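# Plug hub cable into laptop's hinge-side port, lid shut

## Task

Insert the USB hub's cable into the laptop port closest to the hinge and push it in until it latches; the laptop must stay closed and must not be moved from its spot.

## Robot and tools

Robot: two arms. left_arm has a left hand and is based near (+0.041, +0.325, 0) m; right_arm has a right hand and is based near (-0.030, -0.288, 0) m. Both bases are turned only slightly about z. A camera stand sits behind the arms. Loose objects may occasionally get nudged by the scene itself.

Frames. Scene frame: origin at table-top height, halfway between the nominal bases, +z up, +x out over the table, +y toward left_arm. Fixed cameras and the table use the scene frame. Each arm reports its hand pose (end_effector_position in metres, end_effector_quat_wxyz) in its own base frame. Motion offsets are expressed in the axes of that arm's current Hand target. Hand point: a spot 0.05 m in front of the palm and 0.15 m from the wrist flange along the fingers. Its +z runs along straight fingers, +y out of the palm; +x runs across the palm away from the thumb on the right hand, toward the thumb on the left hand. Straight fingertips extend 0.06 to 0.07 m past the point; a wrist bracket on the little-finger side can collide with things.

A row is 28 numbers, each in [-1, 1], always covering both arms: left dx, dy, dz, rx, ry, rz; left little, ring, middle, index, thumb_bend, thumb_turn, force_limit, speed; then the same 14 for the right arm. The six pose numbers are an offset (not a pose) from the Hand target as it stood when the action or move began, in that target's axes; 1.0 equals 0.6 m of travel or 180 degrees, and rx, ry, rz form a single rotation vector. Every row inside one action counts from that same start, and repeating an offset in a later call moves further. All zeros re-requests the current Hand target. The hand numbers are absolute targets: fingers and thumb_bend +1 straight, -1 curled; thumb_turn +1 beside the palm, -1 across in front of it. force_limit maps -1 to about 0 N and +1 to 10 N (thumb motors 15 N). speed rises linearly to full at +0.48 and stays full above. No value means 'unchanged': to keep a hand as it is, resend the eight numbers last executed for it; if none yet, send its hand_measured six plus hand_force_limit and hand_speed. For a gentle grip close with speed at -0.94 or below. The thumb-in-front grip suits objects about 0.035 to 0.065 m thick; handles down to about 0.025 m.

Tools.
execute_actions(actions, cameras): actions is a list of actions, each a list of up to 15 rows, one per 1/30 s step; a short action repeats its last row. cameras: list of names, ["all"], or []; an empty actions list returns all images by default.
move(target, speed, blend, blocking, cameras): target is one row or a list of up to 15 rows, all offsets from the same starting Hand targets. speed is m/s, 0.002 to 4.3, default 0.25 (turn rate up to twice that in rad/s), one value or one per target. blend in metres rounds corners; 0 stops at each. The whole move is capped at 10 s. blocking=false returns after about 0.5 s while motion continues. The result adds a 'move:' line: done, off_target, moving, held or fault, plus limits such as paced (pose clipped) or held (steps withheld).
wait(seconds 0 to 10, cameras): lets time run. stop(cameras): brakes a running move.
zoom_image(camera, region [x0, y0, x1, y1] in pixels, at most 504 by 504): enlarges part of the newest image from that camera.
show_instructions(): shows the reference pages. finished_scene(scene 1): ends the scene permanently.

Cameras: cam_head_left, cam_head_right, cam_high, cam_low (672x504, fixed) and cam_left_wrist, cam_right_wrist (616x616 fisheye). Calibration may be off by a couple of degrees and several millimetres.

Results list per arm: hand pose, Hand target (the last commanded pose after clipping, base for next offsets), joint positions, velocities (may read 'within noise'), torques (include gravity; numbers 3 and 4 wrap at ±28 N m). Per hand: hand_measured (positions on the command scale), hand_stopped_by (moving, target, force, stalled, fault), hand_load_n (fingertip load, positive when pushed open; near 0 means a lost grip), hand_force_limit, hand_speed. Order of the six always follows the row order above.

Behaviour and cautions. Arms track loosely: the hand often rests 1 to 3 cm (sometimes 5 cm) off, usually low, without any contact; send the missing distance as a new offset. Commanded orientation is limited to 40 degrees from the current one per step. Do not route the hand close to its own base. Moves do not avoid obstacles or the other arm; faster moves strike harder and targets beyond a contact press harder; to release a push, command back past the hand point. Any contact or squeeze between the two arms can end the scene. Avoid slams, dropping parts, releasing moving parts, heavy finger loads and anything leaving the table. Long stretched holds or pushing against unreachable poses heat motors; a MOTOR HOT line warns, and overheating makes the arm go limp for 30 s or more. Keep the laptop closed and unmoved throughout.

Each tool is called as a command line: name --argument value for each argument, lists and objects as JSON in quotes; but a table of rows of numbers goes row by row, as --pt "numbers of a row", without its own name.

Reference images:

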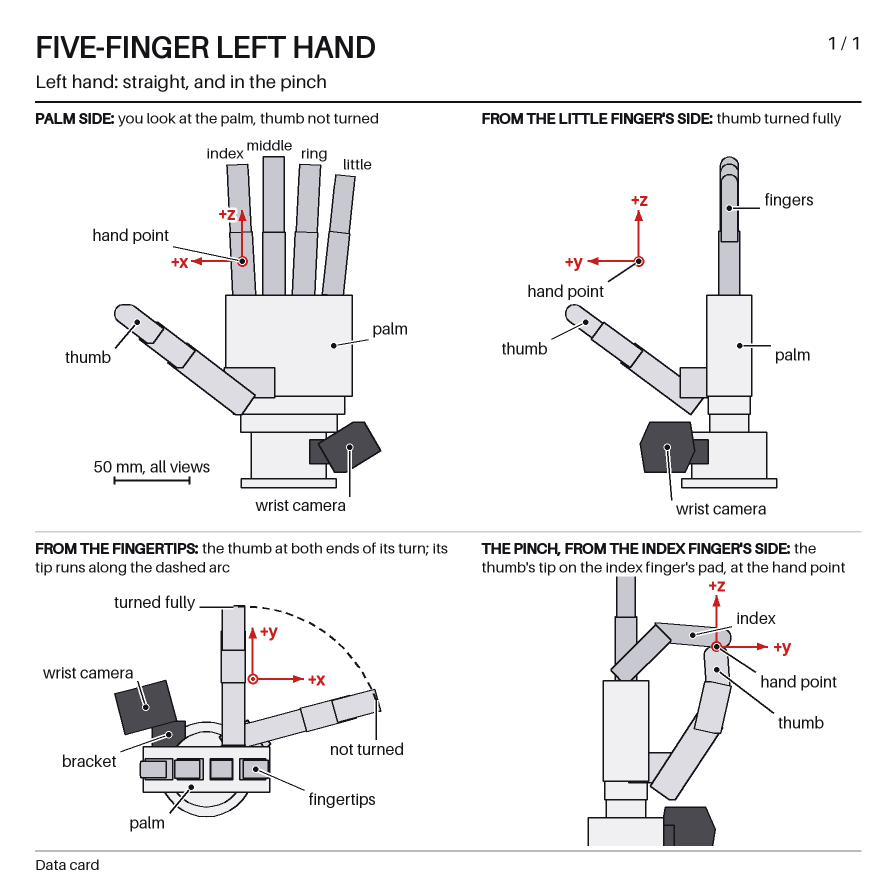

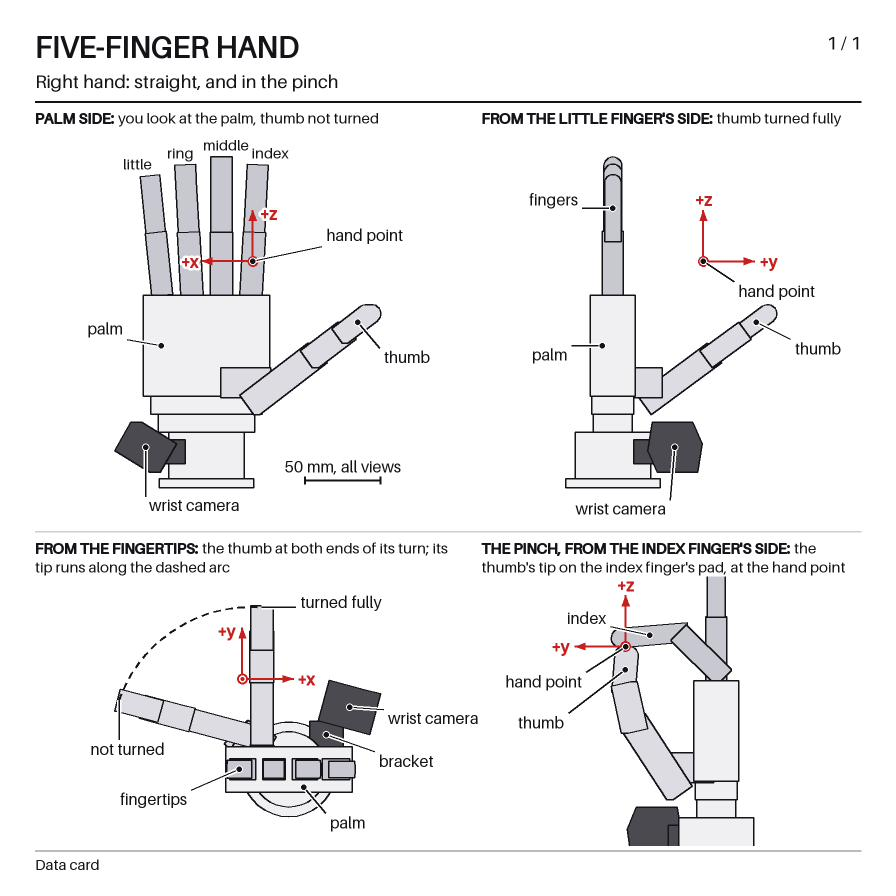

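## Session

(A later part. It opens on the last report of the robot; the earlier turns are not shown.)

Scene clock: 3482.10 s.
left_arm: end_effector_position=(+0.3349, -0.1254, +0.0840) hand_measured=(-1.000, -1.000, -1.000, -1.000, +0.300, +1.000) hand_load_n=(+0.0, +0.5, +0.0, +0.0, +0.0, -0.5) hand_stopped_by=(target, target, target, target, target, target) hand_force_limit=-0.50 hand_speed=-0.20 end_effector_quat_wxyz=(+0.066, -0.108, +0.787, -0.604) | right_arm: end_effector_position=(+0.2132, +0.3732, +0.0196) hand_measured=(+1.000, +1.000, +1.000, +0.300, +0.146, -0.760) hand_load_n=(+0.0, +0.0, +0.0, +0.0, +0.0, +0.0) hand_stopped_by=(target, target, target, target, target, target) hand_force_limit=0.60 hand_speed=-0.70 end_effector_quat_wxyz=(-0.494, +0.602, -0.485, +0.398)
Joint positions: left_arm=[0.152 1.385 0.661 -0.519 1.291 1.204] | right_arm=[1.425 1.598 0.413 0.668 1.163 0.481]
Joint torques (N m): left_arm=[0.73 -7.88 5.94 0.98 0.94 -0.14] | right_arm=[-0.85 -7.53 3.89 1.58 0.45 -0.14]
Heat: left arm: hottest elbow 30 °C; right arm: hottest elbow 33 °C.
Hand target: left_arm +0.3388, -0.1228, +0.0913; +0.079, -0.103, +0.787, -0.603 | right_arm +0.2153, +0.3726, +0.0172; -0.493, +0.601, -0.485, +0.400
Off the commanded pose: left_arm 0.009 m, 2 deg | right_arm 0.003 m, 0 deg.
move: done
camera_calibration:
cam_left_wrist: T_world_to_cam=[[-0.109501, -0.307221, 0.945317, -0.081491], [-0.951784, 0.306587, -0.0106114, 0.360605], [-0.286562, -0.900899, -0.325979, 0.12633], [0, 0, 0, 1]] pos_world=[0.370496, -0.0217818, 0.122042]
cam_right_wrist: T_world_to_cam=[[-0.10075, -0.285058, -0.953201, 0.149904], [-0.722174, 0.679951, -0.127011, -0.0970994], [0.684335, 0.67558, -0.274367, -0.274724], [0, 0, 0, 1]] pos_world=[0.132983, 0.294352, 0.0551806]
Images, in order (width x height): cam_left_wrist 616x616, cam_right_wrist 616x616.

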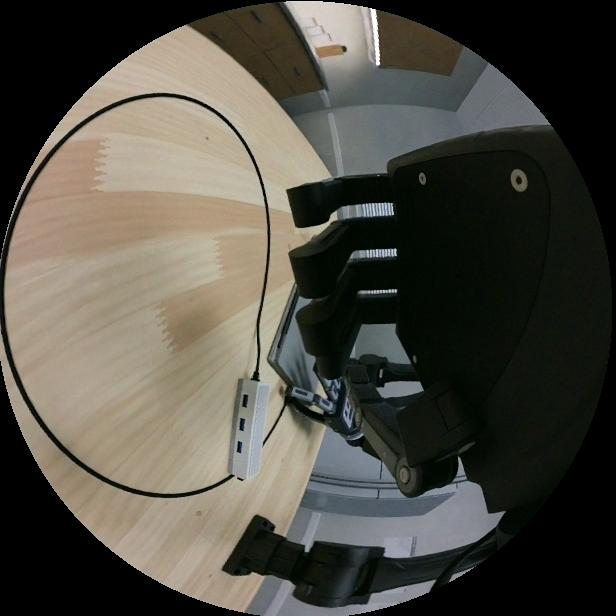

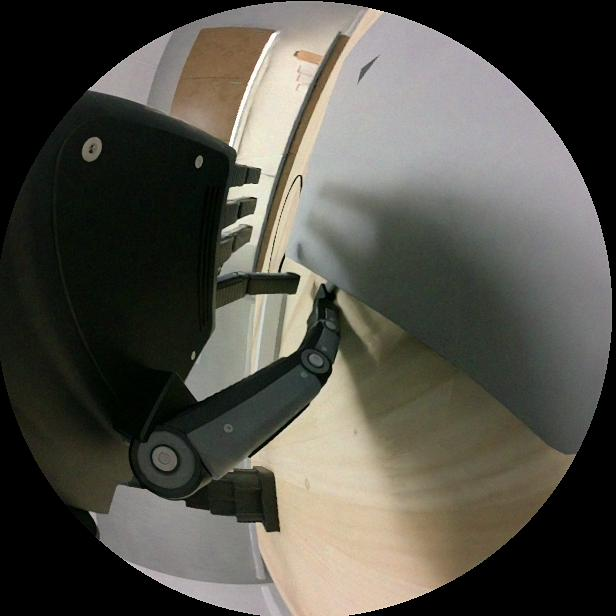

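move --target '[0,0,0,0,0,0,-1,-1,-1,-1,0.3,1,-0.5,-0.2,-0.00008,0.00342,0.0085,0,0,0,1,1,1,0.3,0.145,-0.76,0.6,-0.7]' --speed 0.02 --cameras '["cam_right_wrist"]'

zoom_image --camera "cam_right_wrist" --region '[290, 260, 390, 360]'

Scene clock: 3488.63 s.
left_arm: end_effector_position=(+0.3349, -0.1254, +0.0840) hand_measured=(-1.000, -1.000, -1.000, -1.000, +0.300, +1.000) hand_load_n=(+0.0, +0.0, +0.0, +0.0, +0.0, +0.0) hand_stopped_by=(target, target, target, target, target, target) hand_force_limit=-0.50 hand_speed=-0.20 end_effector_quat_wxyz=(+0.066, -0.108, +0.787, -0.604) | right_arm: end_effector_position=(+0.2163, +0.3748, +0.0191) hand_measured=(+1.000, +1.000, +1.000, +0.300, +0.146, -0.760) hand_load_n=(+0.0, +0.0, +0.0, +0.0, -1.0, -0.5) hand_stopped_by=(target, target, target, target, target, target) hand_force_limit=0.60 hand_speed=-0.70 end_effector_quat_wxyz=(-0.498, +0.599, -0.487, +0.396)
Joint positions: left_arm=[0.152 1.385 0.661 -0.519 1.291 1.204] | right_arm=[1.417 1.612 0.413 0.704 1.156 0.47]
Joint torques (N m): left_arm=[0.62 -8.06 5.93 0.96 0.94 -0.14] | right_arm=[-1.2 -7.71 3.99 1.52 0.26 -0.2]
Heat: left arm: hottest elbow 30 °C; right arm: hottest elbow 32 °C.
Hand target: left_arm +0.3388, -0.1228, +0.0913; +0.079, -0.103, +0.787, -0.603 | right_arm +0.2197, +0.3737, +0.0143; -0.493, +0.601, -0.485, +0.400
Off the commanded pose: left_arm 0.009 m, 2 deg | right_arm 0.006 m, 1 deg.
move: done
camera_calibration:
cam_right_wrist: T_world_to_cam=[[-0.0988201, -0.274191, -0.956585, 0.145702], [-0.721394, 0.681885, -0.120929, -0.0970251], [0.685438, 0.678124, -0.265184, -0.279489], [0, 0, 0, 1]] pos_world=[0.135977, 0.295638, 0.0535271]
Images, in order (width x height): cam_right_wrist 616x616.

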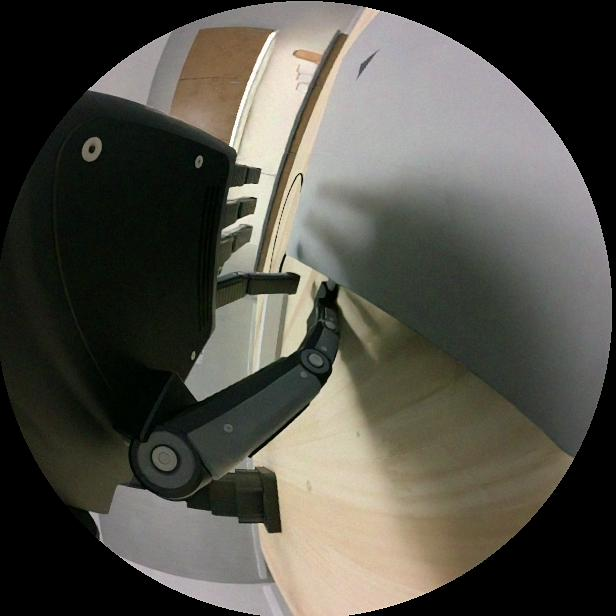

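Scaled by 5.040 from the camera's 616x616 image, which has a finer 880x880 frame.

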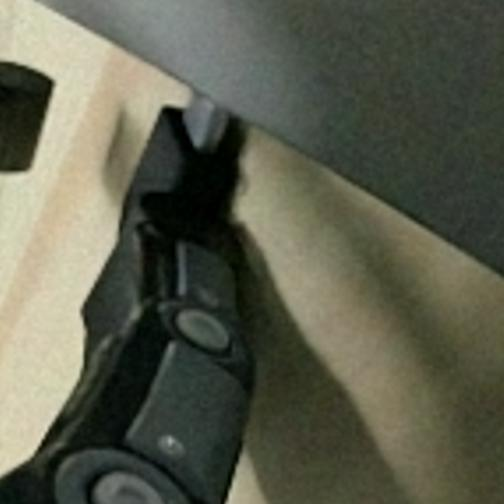

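execute_actions --actions '[[[0,0,0,0,0,0,-1,-1,-1,-1,0.3,1,-0.5,-0.2,0,0,0,0,0,0,1,1,1,-0.35,0.145,-0.76,0.6,-0.92]]]' --cameras '[]'

wait --seconds 2 --cameras '["cam_left_wrist","cam_right_wrist"]'

zoom_image --camera "cam_right_wrist" --region '[290, 260, 390, 360]'

zoom_image --camera "cam_left_wrist" --region '[265, 365, 345, 445]'

Scene clock: 3494.57 s.
left_arm: end_effector_position=(+0.3349, -0.1254, +0.0840) hand_measured=(-1.000, -1.000, -1.000, -1.000, +0.300, +1.000) hand_load_n=(+0.0, +0.0, +0.0, +0.0, +0.0, -0.5) hand_stopped_by=(target, target, target, target, target, target) hand_force_limit=-0.50 hand_speed=-0.20 end_effector_quat_wxyz=(+0.066, -0.108, +0.787, -0.604) | right_arm: end_effector_position=(+0.2167, +0.3749, +0.0194) hand_measured=(+1.000, +1.000, +1.000, -0.132, +0.146, -0.760) hand_load_n=(+0.0, +0.0, +0.0, +8.0, +3.0, -1.0) hand_stopped_by=(target, target, target, force, target, target) hand_force_limit=0.60 hand_speed=-0.92 end_effector_quat_wxyz=(-0.498, +0.598, -0.488, +0.396)
Joint positions: left_arm=[0.152 1.385 0.661 -0.519 1.291 1.204] | right_arm=[1.415 1.612 0.413 0.707 1.155 0.469]
Joint torques (N m): left_arm=[0.73 -8.06 5.91 0.96 0.94 -0.14] | right_arm=[-1.08 -7.59 3.97 1.43 0.27 -0.18]
Heat: left arm: hottest elbow 30 °C; right arm: hottest elbow 32 °C.
Hand target: left_arm +0.3388, -0.1228, +0.0913; +0.079, -0.103, +0.787, -0.603 | right_arm +0.2197, +0.3737, +0.0142; -0.493, +0.601, -0.485, +0.400
Off the commanded pose: left_arm 0.009 m, 2 deg | right_arm 0.006 m, 1 deg.
No camera images: "cameras" was empty.

Scene clock: 3496.57 s.
left_arm: end_effector_position=(+0.3349, -0.1254, +0.0840) hand_measured=(-1.000, -1.000, -1.000, -1.000, +0.300, +1.000) hand_load_n=(+0.0, +0.0, +0.0, +0.0, +0.0, +0.0) hand_stopped_by=(target, target, target, target, target, target) hand_force_limit=-0.50 hand_speed=-0.20 end_effector_quat_wxyz=(+0.066, -0.108, +0.787, -0.604) | right_arm: end_effector_position=(+0.2167, +0.3749, +0.0194) hand_measured=(+1.000, +1.000, +1.000, -0.132, +0.146, -0.760) hand_load_n=(+0.0, +0.0, +0.0, +8.0, +3.0, -1.0) hand_stopped_by=(target, target, target, force, target, target) hand_force_limit=0.60 hand_speed=-0.92 end_effector_quat_wxyz=(-0.498, +0.598, -0.488, +0.396)
Joint positions: left_arm=[0.152 1.385 0.661 -0.519 1.291 1.204] | right_arm=[1.415 1.612 0.413 0.707 1.155 0.469]
Joint torques (N m): left_arm=[0.73 -8.06 5.9 0.99 0.94 -0.14] | right_arm=[-1.26 -7.53 3.97 1.42 0.26 -0.18]
Heat: left arm: hottest elbow 30 °C; right arm: hottest elbow 32 °C.
Hand target: left_arm +0.3388, -0.1228, +0.0913; +0.079, -0.103, +0.787, -0.603 | right_arm +0.2197, +0.3737, +0.0142; -0.493, +0.601, -0.485, +0.400
Off the commanded pose: left_arm 0.009 m, 2 deg | right_arm 0.006 m, 1 deg.
wait: 2.00 s; at rest by 0.17 s
camera_calibration:
cam_left_wrist: T_world_to_cam=[[-0.109501, -0.307221, 0.945317, -0.081491], [-0.951784, 0.306587, -0.0106114, 0.360605], [-0.286562, -0.900899, -0.325979, 0.12633], [0, 0, 0, 1]] pos_world=[0.370496, -0.0217818, 0.122042]
cam_right_wrist: T_world_to_cam=[[-0.0984771, -0.272203, -0.957187, 0.145348], [-0.720977, 0.682505, -0.119914, -0.0970779], [0.685926, 0.678301, -0.263463, -0.279989], [0, 0, 0, 1]] pos_world=[0.136374, 0.295737, 0.0537171]
Images, in order (width x height): cam_left_wrist 616x616, cam_right_wrist 616x616.

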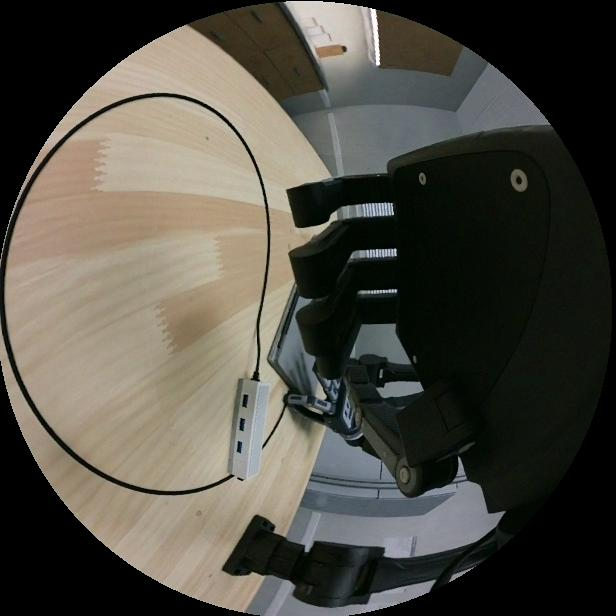

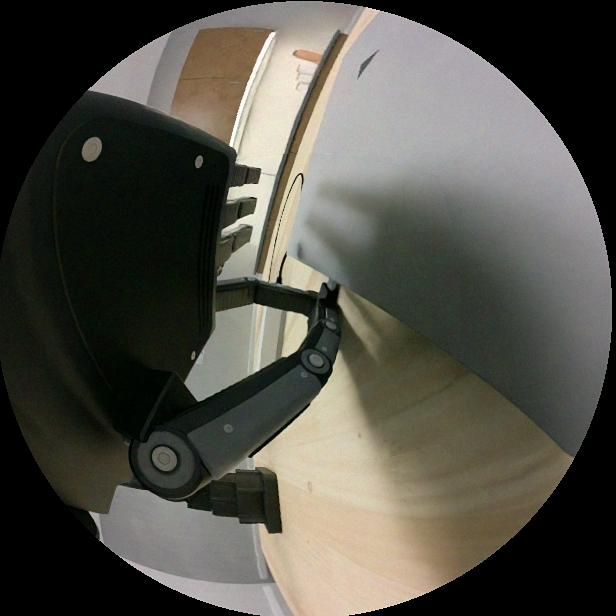

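Scaled by 5.040 from the camera's 616x616 image, which has a finer 880x880 frame.

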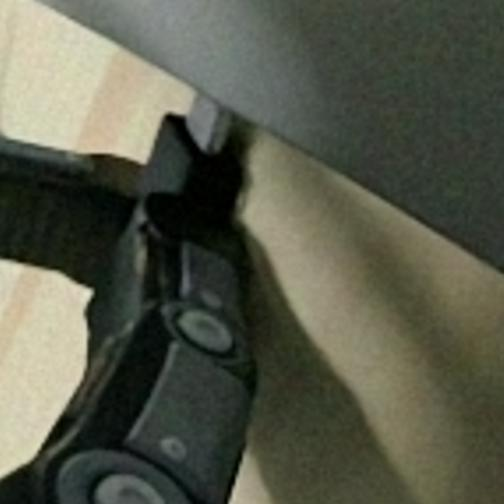

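Scaled by 6.300 from the camera's 616x616 image, which has a finer 880x880 frame.

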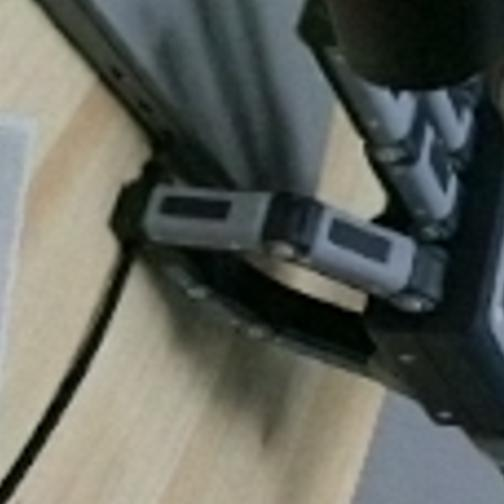

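move --target '[0,0,0,0,0,0,-1,-1,-1,-1,0.3,1,-0.5,-0.2,-0.02577,0.00128,-0.00673,0,0,0,1,1,1,-0.35,0.145,-0.76,0.6,-0.92]' --speed 0.02 --cameras '["cam_left_wrist","cam_right_wrist"]'

zoom_image --camera "cam_right_wrist" --region '[290, 260, 390, 360]'

zoom_image --camera "cam_left_wrist" --region '[265, 365, 345, 445]'

Scene clock: 3503.40 s.
left_arm: end_effector_position=(+0.3349, -0.1254, +0.0840) hand_measured=(-1.000, -1.000, -1.000, -1.000, +0.300, +1.000) hand_load_n=(+0.0, +0.0, +0.0, +0.0, +0.0, +0.0) hand_stopped_by=(target, target, target, target, target, target) hand_force_limit=-0.50 hand_speed=-0.20 end_effector_quat_wxyz=(+0.066, -0.108, +0.787, -0.604) | right_arm: end_effector_position=(+0.2159, +0.3774, +0.0190) hand_measured=(+1.000, +1.000, +1.000, -0.132, +0.146, -0.760) hand_load_n=(+0.5, -0.5, +0.0, +8.0, +1.0, -2.5) hand_stopped_by=(target, target, target, force, target, target) hand_force_limit=0.60 hand_speed=-0.92 end_effector_quat_wxyz=(-0.493, +0.597, -0.486, +0.406)
Joint positions: left_arm=[0.152 1.385 0.661 -0.519 1.291 1.204] | right_arm=[1.427 1.622 0.431 0.679 1.183 0.473]
Joint torques (N m): left_arm=[0.79 -8.18 5.94 0.99 0.93 -0.14] | right_arm=[0.32 -7.41 5.72 0.35 0.19 0.01]
Heat: left arm: hottest elbow 30 °C; right arm: hottest elbow 32 °C.
Hand target: left_arm +0.3388, -0.1228, +0.0913; +0.079, -0.103, +0.787, -0.603 | right_arm +0.2124, +0.3879, +0.0141; -0.493, +0.601, -0.485, +0.400
Off the commanded pose: left_arm 0.009 m, 2 deg | right_arm 0.012 m, 1 deg.
move: off_target (right_arm)
camera_calibration:
cam_left_wrist: T_world_to_cam=[[-0.109501, -0.307221, 0.945317, -0.081491], [-0.951784, 0.306587, -0.0106114, 0.360605], [-0.286562, -0.900899, -0.325979, 0.12633], [0, 0, 0, 1]] pos_world=[0.370496, -0.0217818, 0.122042]
cam_right_wrist: T_world_to_cam=[[-0.0934198, -0.286984, -0.953369, 0.149902], [-0.710501, 0.690014, -0.138088, -0.104163], [0.697467, 0.66447, -0.268364, -0.278311], [0, 0, 0, 1]] pos_world=[0.134108, 0.299823, 0.0538401]
Images, in order (width x height): cam_left_wrist 616x616, cam_right_wrist 616x616.

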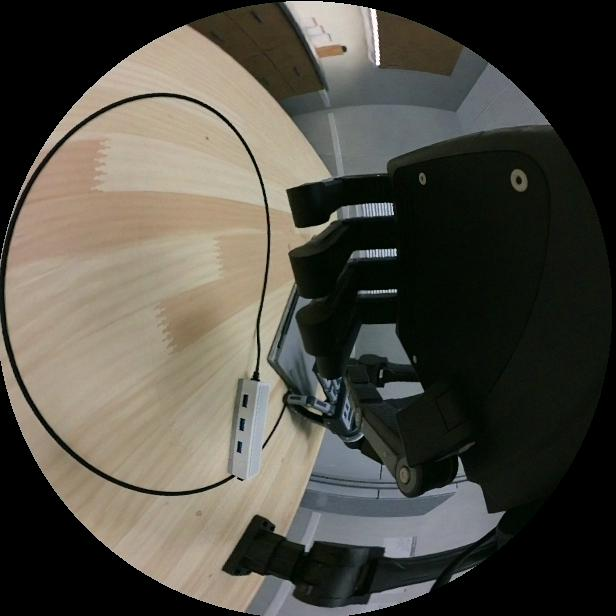

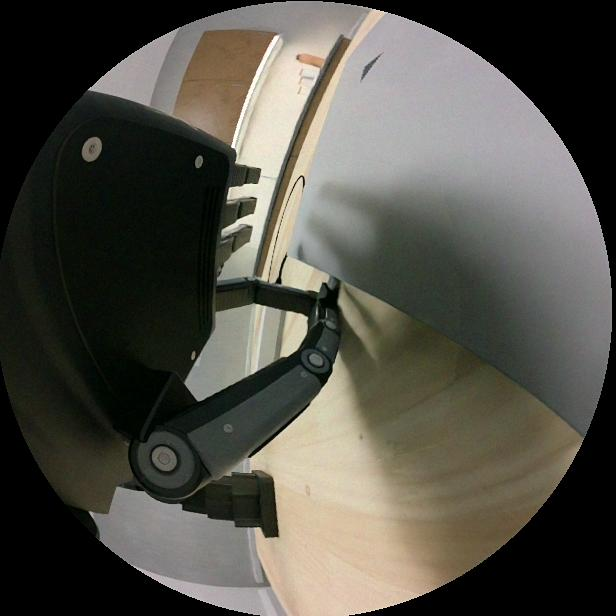

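Scaled by 5.040 from the camera's 616x616 image, which has a finer 880x880 frame.

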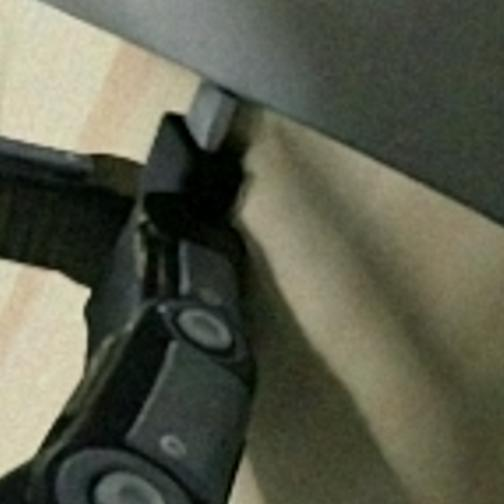

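Scaled by 6.300 from the camera's 616x616 image, which has a finer 880x880 frame.

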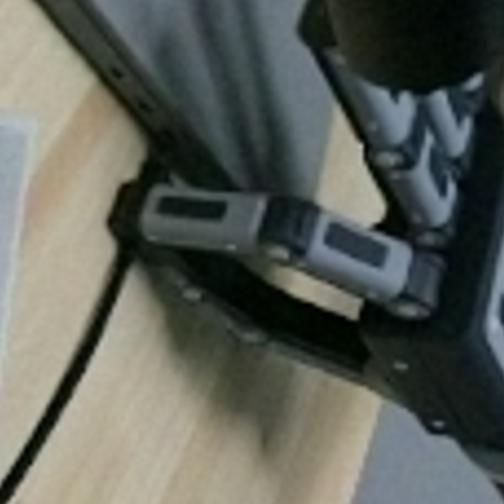

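move --target '[0,0,0,0,0,0,-1,-1,-1,-1,0.3,1,-0.5,-0.2,-0.00959,-0.0126,-0.0051,0,0,0,1,1,1,-0.35,0.145,-0.76,0.6,-0.92]' --speed 0.02 --cameras '["cam_left_wrist","cam_right_wrist"]'

zoom_image --camera "cam_right_wrist" --region '[290, 260, 390, 360]'

zoom_image --camera "cam_left_wrist" --region '[265, 365, 345, 445]'

Scene clock: 3509.27 s.
left_arm: end_effector_position=(+0.3349, -0.1254, +0.0840) hand_measured=(-1.000, -1.000, -1.000, -1.000, +0.300, +1.000) hand_load_n=(+0.0, +0.0, +0.0, +0.0, +0.0, +0.0) hand_stopped_by=(target, target, target, target, target, target) hand_force_limit=-0.50 hand_speed=-0.20 end_effector_quat_wxyz=(+0.066, -0.108, +0.787, -0.604) | right_arm: end_effector_position=(+0.2156, +0.3784, +0.0185) hand_measured=(+1.000, +1.000, +1.000, -0.132, +0.146, -0.760) hand_load_n=(+0.0, +0.0, +0.0, +7.5, +1.0, -2.5) hand_stopped_by=(target, target, target, force, target, target) hand_force_limit=0.60 hand_speed=-0.92 end_effector_quat_wxyz=(-0.484, +0.599, -0.484, +0.415)
Joint positions: left_arm=[0.152 1.385 0.661 -0.519 1.291 1.204] | right_arm=[1.433 1.621 0.449 0.627 1.201 0.486]
Joint torques (N m): left_arm=[0.73 -7.94 5.9 0.95 0.94 -0.14] | right_arm=[0.67 -9.58 5.87 0.23 -0.11 0.08]
Heat: left arm: hottest elbow 30 °C; right arm: hottest elbow 32 °C.
Hand target: left_arm +0.3388, -0.1228, +0.0913; +0.079, -0.103, +0.787, -0.603 | right_arm +0.2098, +0.3932, +0.0221; -0.493, +0.601, -0.485, +0.400
Off the commanded pose: left_arm 0.009 m, 2 deg | right_arm 0.016 m, 2 deg.
move: off_target (right_arm)
camera_calibration:
cam_left_wrist: T_world_to_cam=[[-0.109501, -0.307221, 0.945317, -0.081491], [-0.951784, 0.306587, -0.0106114, 0.360605], [-0.286562, -0.900899, -0.325979, 0.12633], [0, 0, 0, 1]] pos_world=[0.370496, -0.0217818, 0.122042]
cam_right_wrist: T_world_to_cam=[[-0.0950992, -0.307474, -0.946792, 0.157706], [-0.701858, 0.695189, -0.155268, -0.108667], [0.70594, 0.649748, -0.281915, -0.274997], [0, 0, 0, 1]] pos_world=[0.13286, 0.302714, 0.054916]
Images, in order (width x height): cam_left_wrist 616x616, cam_right_wrist 616x616.

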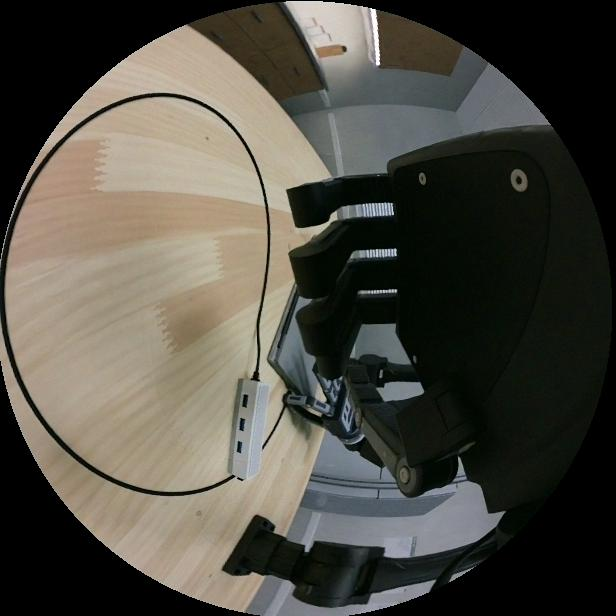

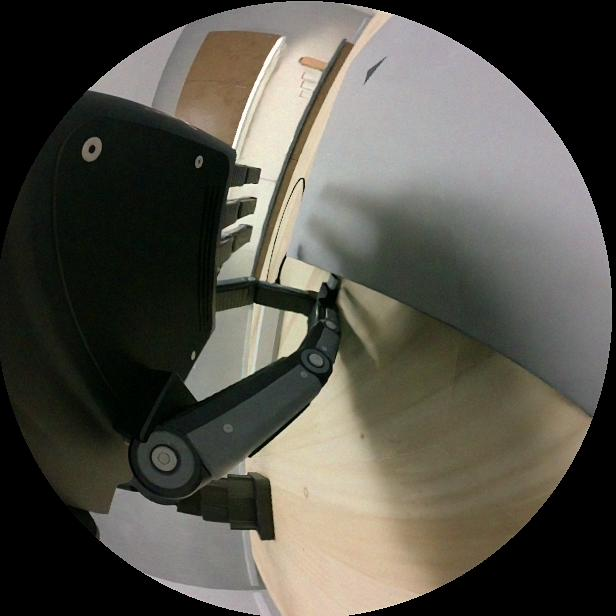

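Scaled by 5.040 from the camera's 616x616 image, which has a finer 880x880 frame.

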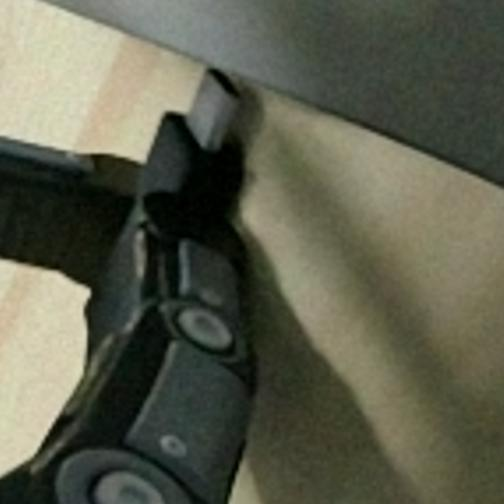

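Scaled by 6.300 from the camera's 616x616 image, which has a finer 880x880 frame.

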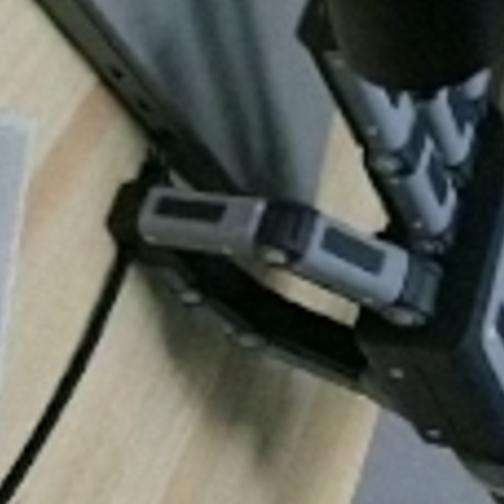

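move --target '[0,0,0,0,0,0,-1,-1,-1,-1,0.3,1,-0.5,-0.2,-0.00645,-0.0193,-0.0055,0,0,0,1,1,1,-0.35,0.145,-0.76,0.6,-0.92]' --speed 0.02 --cameras '["cam_left_wrist","cam_right_wrist"]'

zoom_image --camera "cam_right_wrist" --region '[290, 260, 390, 360]'

zoom_image --camera "cam_left_wrist" --region '[265, 365, 345, 445]'

Scene clock: 3519.60 s.
left_arm: end_effector_position=(+0.3349, -0.1254, +0.0840) hand_measured=(-1.000, -1.000, -1.000, -1.000, +0.300, +1.000) hand_load_n=(+0.0, +0.0, +0.0, +0.0, +0.0, +0.0) hand_stopped_by=(target, target, target, target, target, target) hand_force_limit=-0.50 hand_speed=-0.20 end_effector_quat_wxyz=(+0.066, -0.108, +0.787, -0.604) | right_arm: end_effector_position=(+0.2109, +0.3821, +0.0227) hand_measured=(+1.000, +1.000, +1.000, -0.132, +0.146, -0.760) hand_load_n=(+0.0, +0.0, -0.5, +3.0, +1.0, -0.5) hand_stopped_by=(target, target, target, force, target, target) hand_force_limit=0.60 hand_speed=-0.92 end_effector_quat_wxyz=(-0.480, +0.608, -0.480, +0.413)
Joint positions: left_arm=[0.152 1.385 0.661 -0.519 1.291 1.204] | right_arm=[1.444 1.594 0.462 0.557 1.196 0.499]
Joint torques (N m): left_arm=[0.79 -8.06 5.91 0.99 0.94 -0.15] | right_arm=[0.32 -10.7 6.26 0.51 0.31 0.01]
Heat: left arm: hottest elbow 30 °C; right arm: hottest elbow 33 °C.
Hand target: left_arm +0.3388, -0.1228, +0.0913; +0.079, -0.103, +0.787, -0.603 | right_arm +0.2079, +0.3968, +0.0342; -0.493, +0.601, -0.485, +0.400
Off the commanded pose: left_arm 0.009 m, 2 deg | right_arm 0.019 m, 2 deg.
move: off_target (right_arm)
camera_calibration:
cam_left_wrist: T_world_to_cam=[[-0.109501, -0.307221, 0.945317, -0.081491], [-0.951784, 0.306587, -0.0106114, 0.360605], [-0.286562, -0.900899, -0.325979, 0.12633], [0, 0, 0, 1]] pos_world=[0.370496, -0.0217818, 0.122042]
cam_right_wrist: T_world_to_cam=[[-0.0997081, -0.323735, -0.940879, 0.169338], [-0.712043, 0.683712, -0.159792, -0.107231], [0.69502, 0.654014, -0.298685, -0.271778], [0, 0, 0, 1]] pos_world=[0.129423, 0.305883, 0.0610161]
Images, in order (width x height): cam_left_wrist 616x616, cam_right_wrist 616x616.

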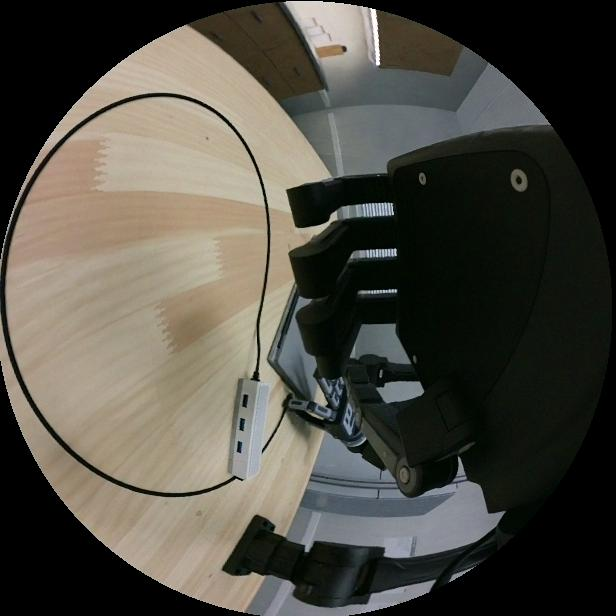

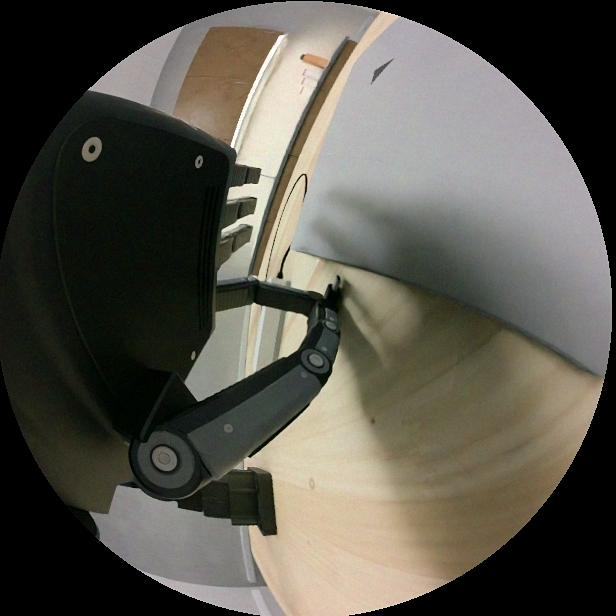

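Scaled by 5.040 from the camera's 616x616 image, which has a finer 880x880 frame.

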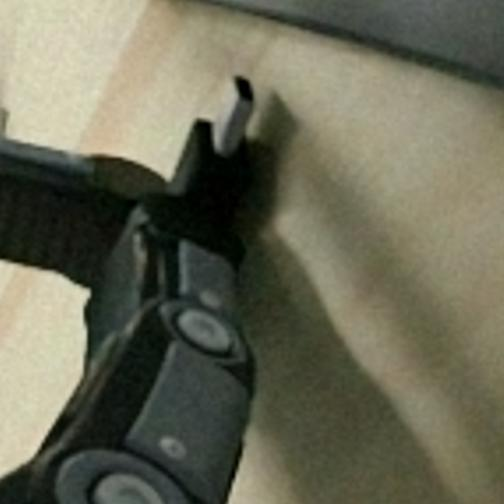

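Scaled by 6.300 from the camera's 616x616 image, which has a finer 880x880 frame.

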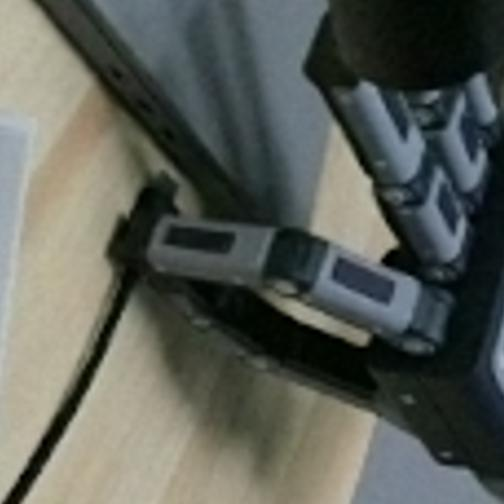

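zoom_image --camera "cam_right_wrist" --region '[310, 265, 355, 310]'

zoom_image --camera "cam_left_wrist" --region '[270, 380, 310, 420]'

Scaled by 11.200 from the camera's 616x616 image, which has a finer 880x880 frame.

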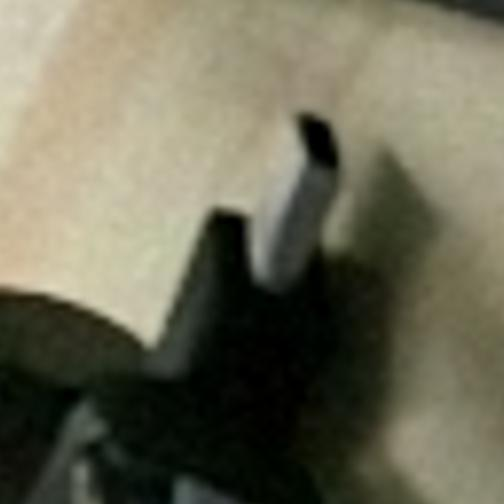

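Scaled by 12.600 from the camera's 616x616 image, which has a finer 880x880 frame.

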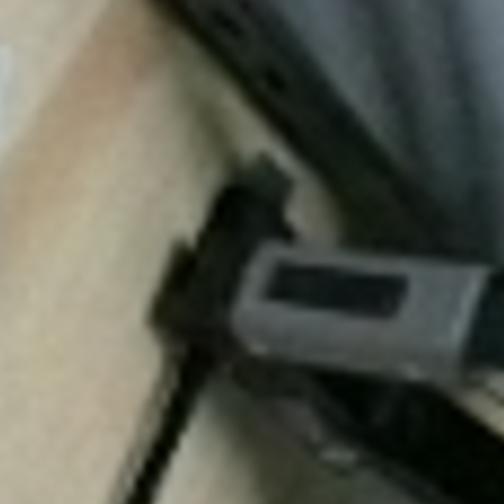

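zoom_image --camera "cam_left_wrist" --region '[245, 325, 325, 405]'

zoom_image --camera "cam_right_wrist" --region '[270, 160, 430, 320]'

Scaled by 6.300 from the camera's 616x616 image, which has a finer 880x880 frame.

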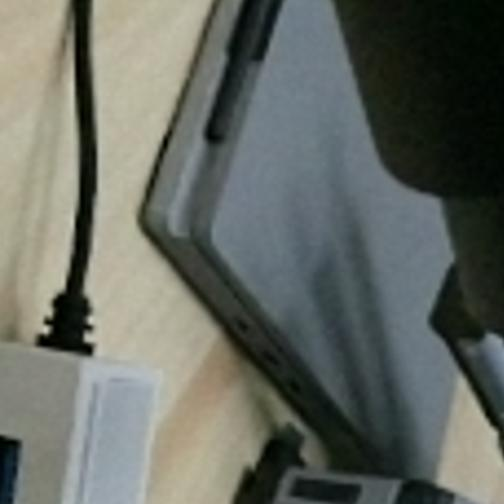

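Scaled by 3.150 from the camera's 616x616 image, which has a finer 880x880 frame.

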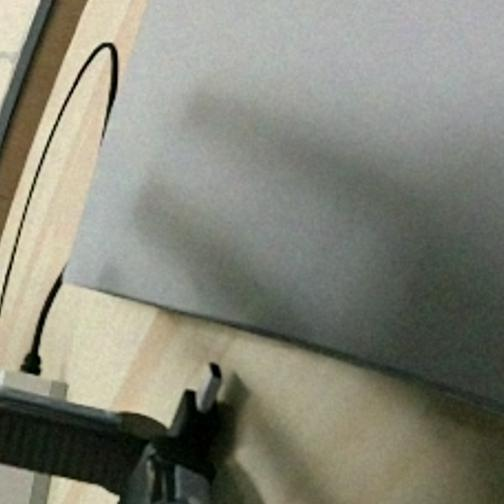

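move --target '[0,0,0,0,0,0,-1,-1,-1,-1,0.3,1,-0.5,-0.2,-0.00577,-0.06463,-0.01663,0,0,0,1,1,1,-0.35,0.145,-0.76,0.6,-0.92]' --speed 0.03 --cameras '["cam_left_wrist","cam_right_wrist"]'

zoom_image --camera "cam_right_wrist" --region '[300, 260, 370, 330]'

zoom_image --camera "cam_left_wrist" --region '[265, 365, 335, 435]'

Scene clock: 3689.83 s.
left_arm: end_effector_position=(+0.3349, -0.1254, +0.0840) hand_measured=(-1.000, -1.000, -1.000, -1.000, +0.300, +1.000) hand_load_n=(+0.0, +0.0, +0.0, +0.0, +0.0, -0.5) hand_stopped_by=(target, target, target, target, target, target) hand_force_limit=-0.50 hand_speed=-0.20 end_effector_quat_wxyz=(+0.066, -0.108, +0.787, -0.604) | right_arm: end_effector_position=(+0.2063, +0.3831, +0.0553) hand_measured=(+1.000, +1.000, +1.000, -0.132, +0.146, -0.760) hand_load_n=(+0.0, +0.0, +0.0, +0.0, +0.0, +0.0) hand_stopped_by=(target, target, target, force, target, target) hand_force_limit=0.60 hand_speed=-0.92 end_effector_quat_wxyz=(-0.475, +0.615, -0.475, +0.413)
Joint positions: left_arm=[0.152 1.385 0.661 -0.519 1.291 1.204] | right_arm=[1.455 1.462 0.488 0.37 1.196 0.513]
Joint torques (N m): left_arm=[0.79 -7.94 5.91 0.98 0.94 -0.14] | right_arm=[0.21 -10.46 8.08 0.44 0.6 0.06]
Heat: left arm: hottest elbow 30 °C; right arm: hottest elbow 34 °C.
Hand target: left_arm +0.3388, -0.1228, +0.0913; +0.079, -0.103, +0.787, -0.603 | right_arm +0.2050, +0.3999, +0.0742; -0.493, +0.601, -0.485, +0.400
Off the commanded pose: left_arm 0.009 m, 2 deg | right_arm 0.025 m, 3 deg.
move: off_target (right_arm)
camera_calibration:
cam_left_wrist: T_world_to_cam=[[-0.109501, -0.307221, 0.945317, -0.081491], [-0.951784, 0.306587, -0.0106114, 0.360605], [-0.286562, -0.900899, -0.325979, 0.12633], [0, 0, 0, 1]] pos_world=[0.370496, -0.0217818, 0.122042]
cam_right_wrist: T_world_to_cam=[[-0.102646, -0.340197, -0.934735, 0.206486], [-0.718405, 0.675309, -0.166889, -0.100966], [0.68801, 0.654388, -0.313717, -0.257412], [0, 0, 0, 1]] pos_world=[0.125762, 0.306877, 0.0954047]
Images, in order (width x height): cam_left_wrist 616x616, cam_right_wrist 616x616.

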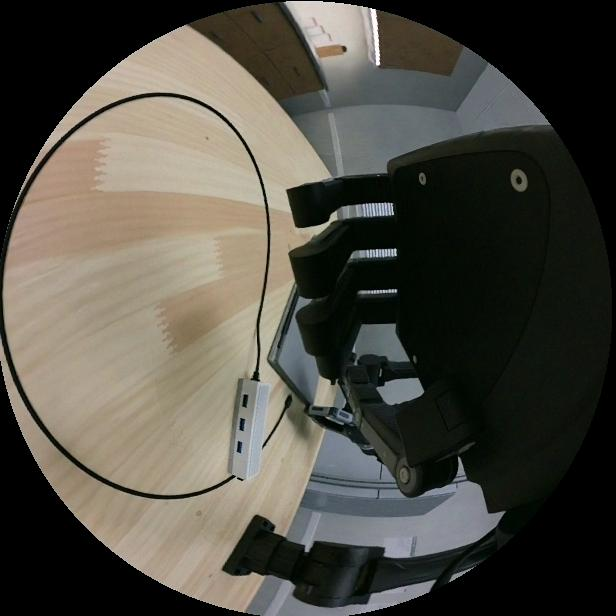

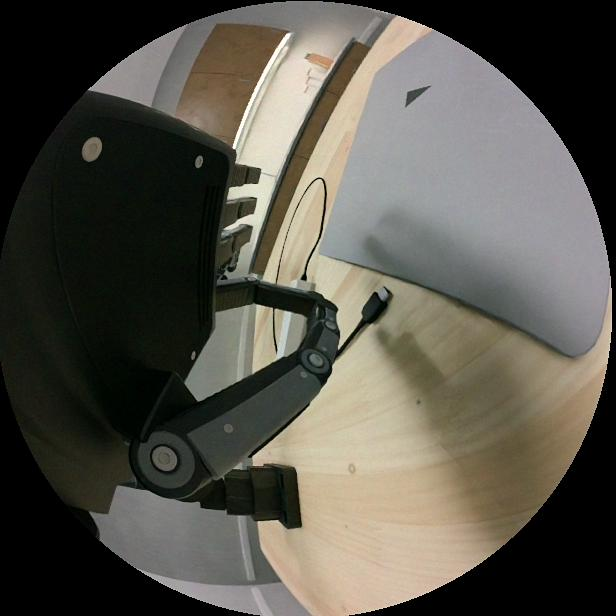

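Scaled by 7.200 from the camera's 616x616 image, which has a finer 880x880 frame.

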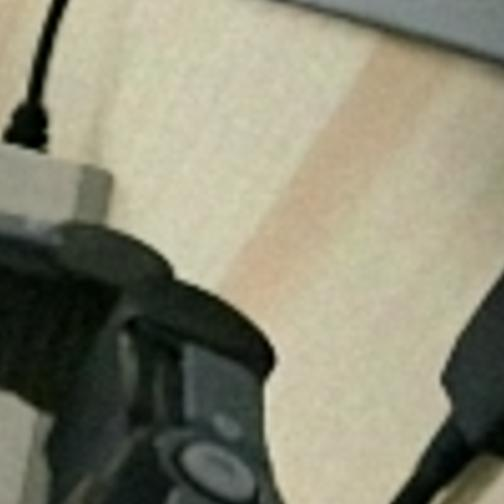

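Scaled by 7.200 from the camera's 616x616 image, which has a finer 880x880 frame.

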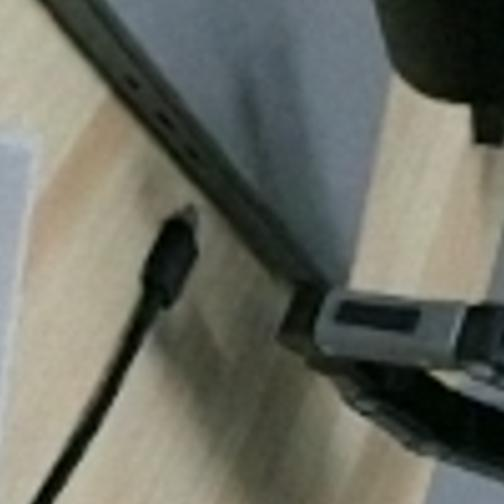

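zoom_image --camera "cam_right_wrist" --region '[350, 270, 405, 325]'

zoom_image --camera "cam_left_wrist" --region '[275, 385, 305, 415]'

Scaled by 9.164 from the camera's 616x616 image, which has a finer 880x880 frame.

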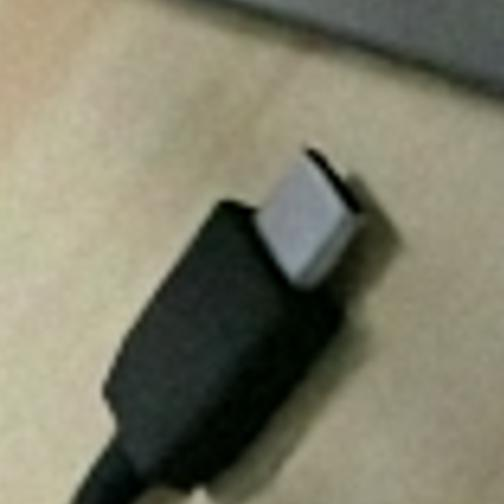

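Scaled by 16.800 from the camera's 616x616 image, which has a finer 880x880 frame.

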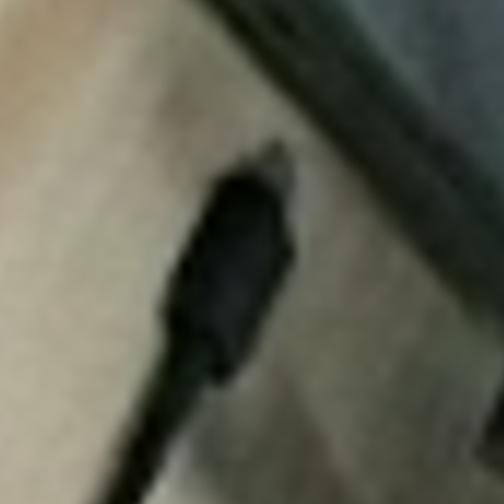

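execute_actions --actions '[[[0,0,0,0,0,0,-1,-1,-1,-1,0.3,1,-0.5,-0.2,0,0,0,0,0,0,1,1,1,-0.6,0.145,-0.76,-0.3,-0.9]]]' --cameras '[]'

wait --seconds 4 --cameras '["cam_right_wrist"]'

zoom_image --camera "cam_right_wrist" --region '[280, 260, 360, 340]'

Scene clock: 3712.60 s.
left_arm: end_effector_position=(+0.3349, -0.1254, +0.0840) hand_measured=(-1.000, -1.000, -1.000, -1.000, +0.300, +1.000) hand_load_n=(+0.0, +0.0, +0.0, +0.0, +0.0, +0.0) hand_stopped_by=(target, target, target, target, target, target) hand_force_limit=-0.50 hand_speed=-0.20 end_effector_quat_wxyz=(+0.066, -0.108, +0.787, -0.604) | right_arm: end_effector_position=(+0.2063, +0.3830, +0.0553) hand_measured=(+1.000, +1.000, +1.000, -0.250, +0.146, -0.760) hand_load_n=(+0.0, +0.0, +0.0, +6.0, +1.0, +0.0) hand_stopped_by=(target, target, target, force, target, target) hand_force_limit=-0.30 hand_speed=-0.90 end_effector_quat_wxyz=(-0.475, +0.615, -0.475, +0.413)
Joint positions: left_arm=[0.152 1.385 0.661 -0.519 1.291 1.204] | right_arm=[1.455 1.462 0.488 0.369 1.196 0.513]
Joint torques (N m): left_arm=[0.62 -8 5.9 0.99 0.94 -0.14] | right_arm=[0.32 -10.46 8.06 0.54 0.6 0.05]
Heat: left arm: hottest elbow 30 °C; right arm: hottest elbow 34 °C.
Hand target: left_arm +0.3388, -0.1228, +0.0913; +0.079, -0.103, +0.787, -0.603 | right_arm +0.2050, +0.3999, +0.0742; -0.493, +0.601, -0.485, +0.400
Off the commanded pose: left_arm 0.009 m, 2 deg | right_arm 0.025 m, 3 deg.
No camera images: "cameras" was empty.

Scene clock: 3716.60 s.
left_arm: end_effector_position=(+0.3349, -0.1254, +0.0840) hand_measured=(-1.000, -1.000, -1.000, -1.000, +0.300, +1.000) hand_load_n=(+0.0, +0.0, +0.0, +0.0, +0.0, -0.5) hand_stopped_by=(target, target, target, target, target, target) hand_force_limit=-0.50 hand_speed=-0.20 end_effector_quat_wxyz=(+0.066, -0.108, +0.787, -0.604) | right_arm: end_effector_position=(+0.2063, +0.3830, +0.0553) hand_measured=(+1.000, +1.000, +1.000, -0.250, +0.146, -0.760) hand_load_n=(+0.0, +0.0, +0.0, +6.0, +1.0, +0.0) hand_stopped_by=(target, target, target, force, target, target) hand_force_limit=-0.30 hand_speed=-0.90 end_effector_quat_wxyz=(-0.475, +0.615, -0.475, +0.413)
Joint positions: left_arm=[0.152 1.385 0.661 -0.519 1.291 1.204] | right_arm=[1.455 1.462 0.488 0.369 1.196 0.513]
Joint torques (N m): left_arm=[0.79 -8.18 5.94 0.99 0.94 -0.13] | right_arm=[0.26 -10.46 8.08 0.54 0.6 0.05]
Heat: left arm: hottest elbow 30 °C; right arm: hottest elbow 34 °C.
Hand target: left_arm +0.3388, -0.1228, +0.0913; +0.079, -0.103, +0.787, -0.603 | right_arm +0.2050, +0.3999, +0.0742; -0.493, +0.601, -0.485, +0.400
Off the commanded pose: left_arm 0.009 m, 2 deg | right_arm 0.025 m, 3 deg.
wait: 4.00 s; at rest by 0.17 s
camera_calibration:
cam_right_wrist: T_world_to_cam=[[-0.102837, -0.339892, -0.934825, 0.206424], [-0.718355, 0.675444, -0.16656, -0.101045], [0.688034, 0.654408, -0.313624, -0.25743], [0, 0, 0, 1]] pos_world=[0.125762, 0.306877, 0.0954042]
Images, in order (width x height): cam_right_wrist 616x616.

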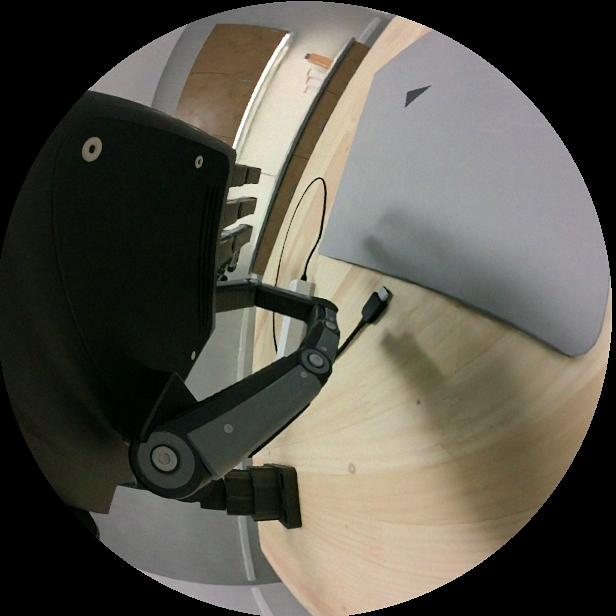

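Scaled by 6.300 from the camera's 616x616 image, which has a finer 880x880 frame.

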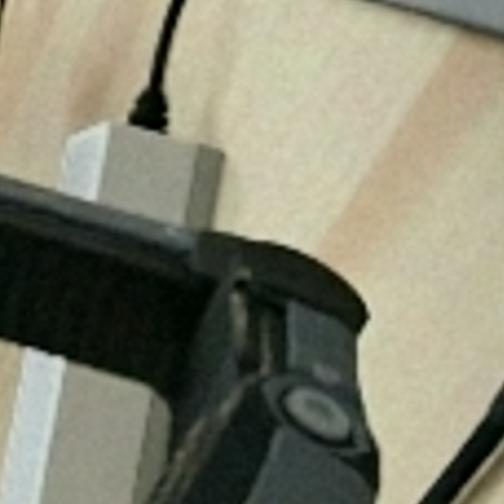

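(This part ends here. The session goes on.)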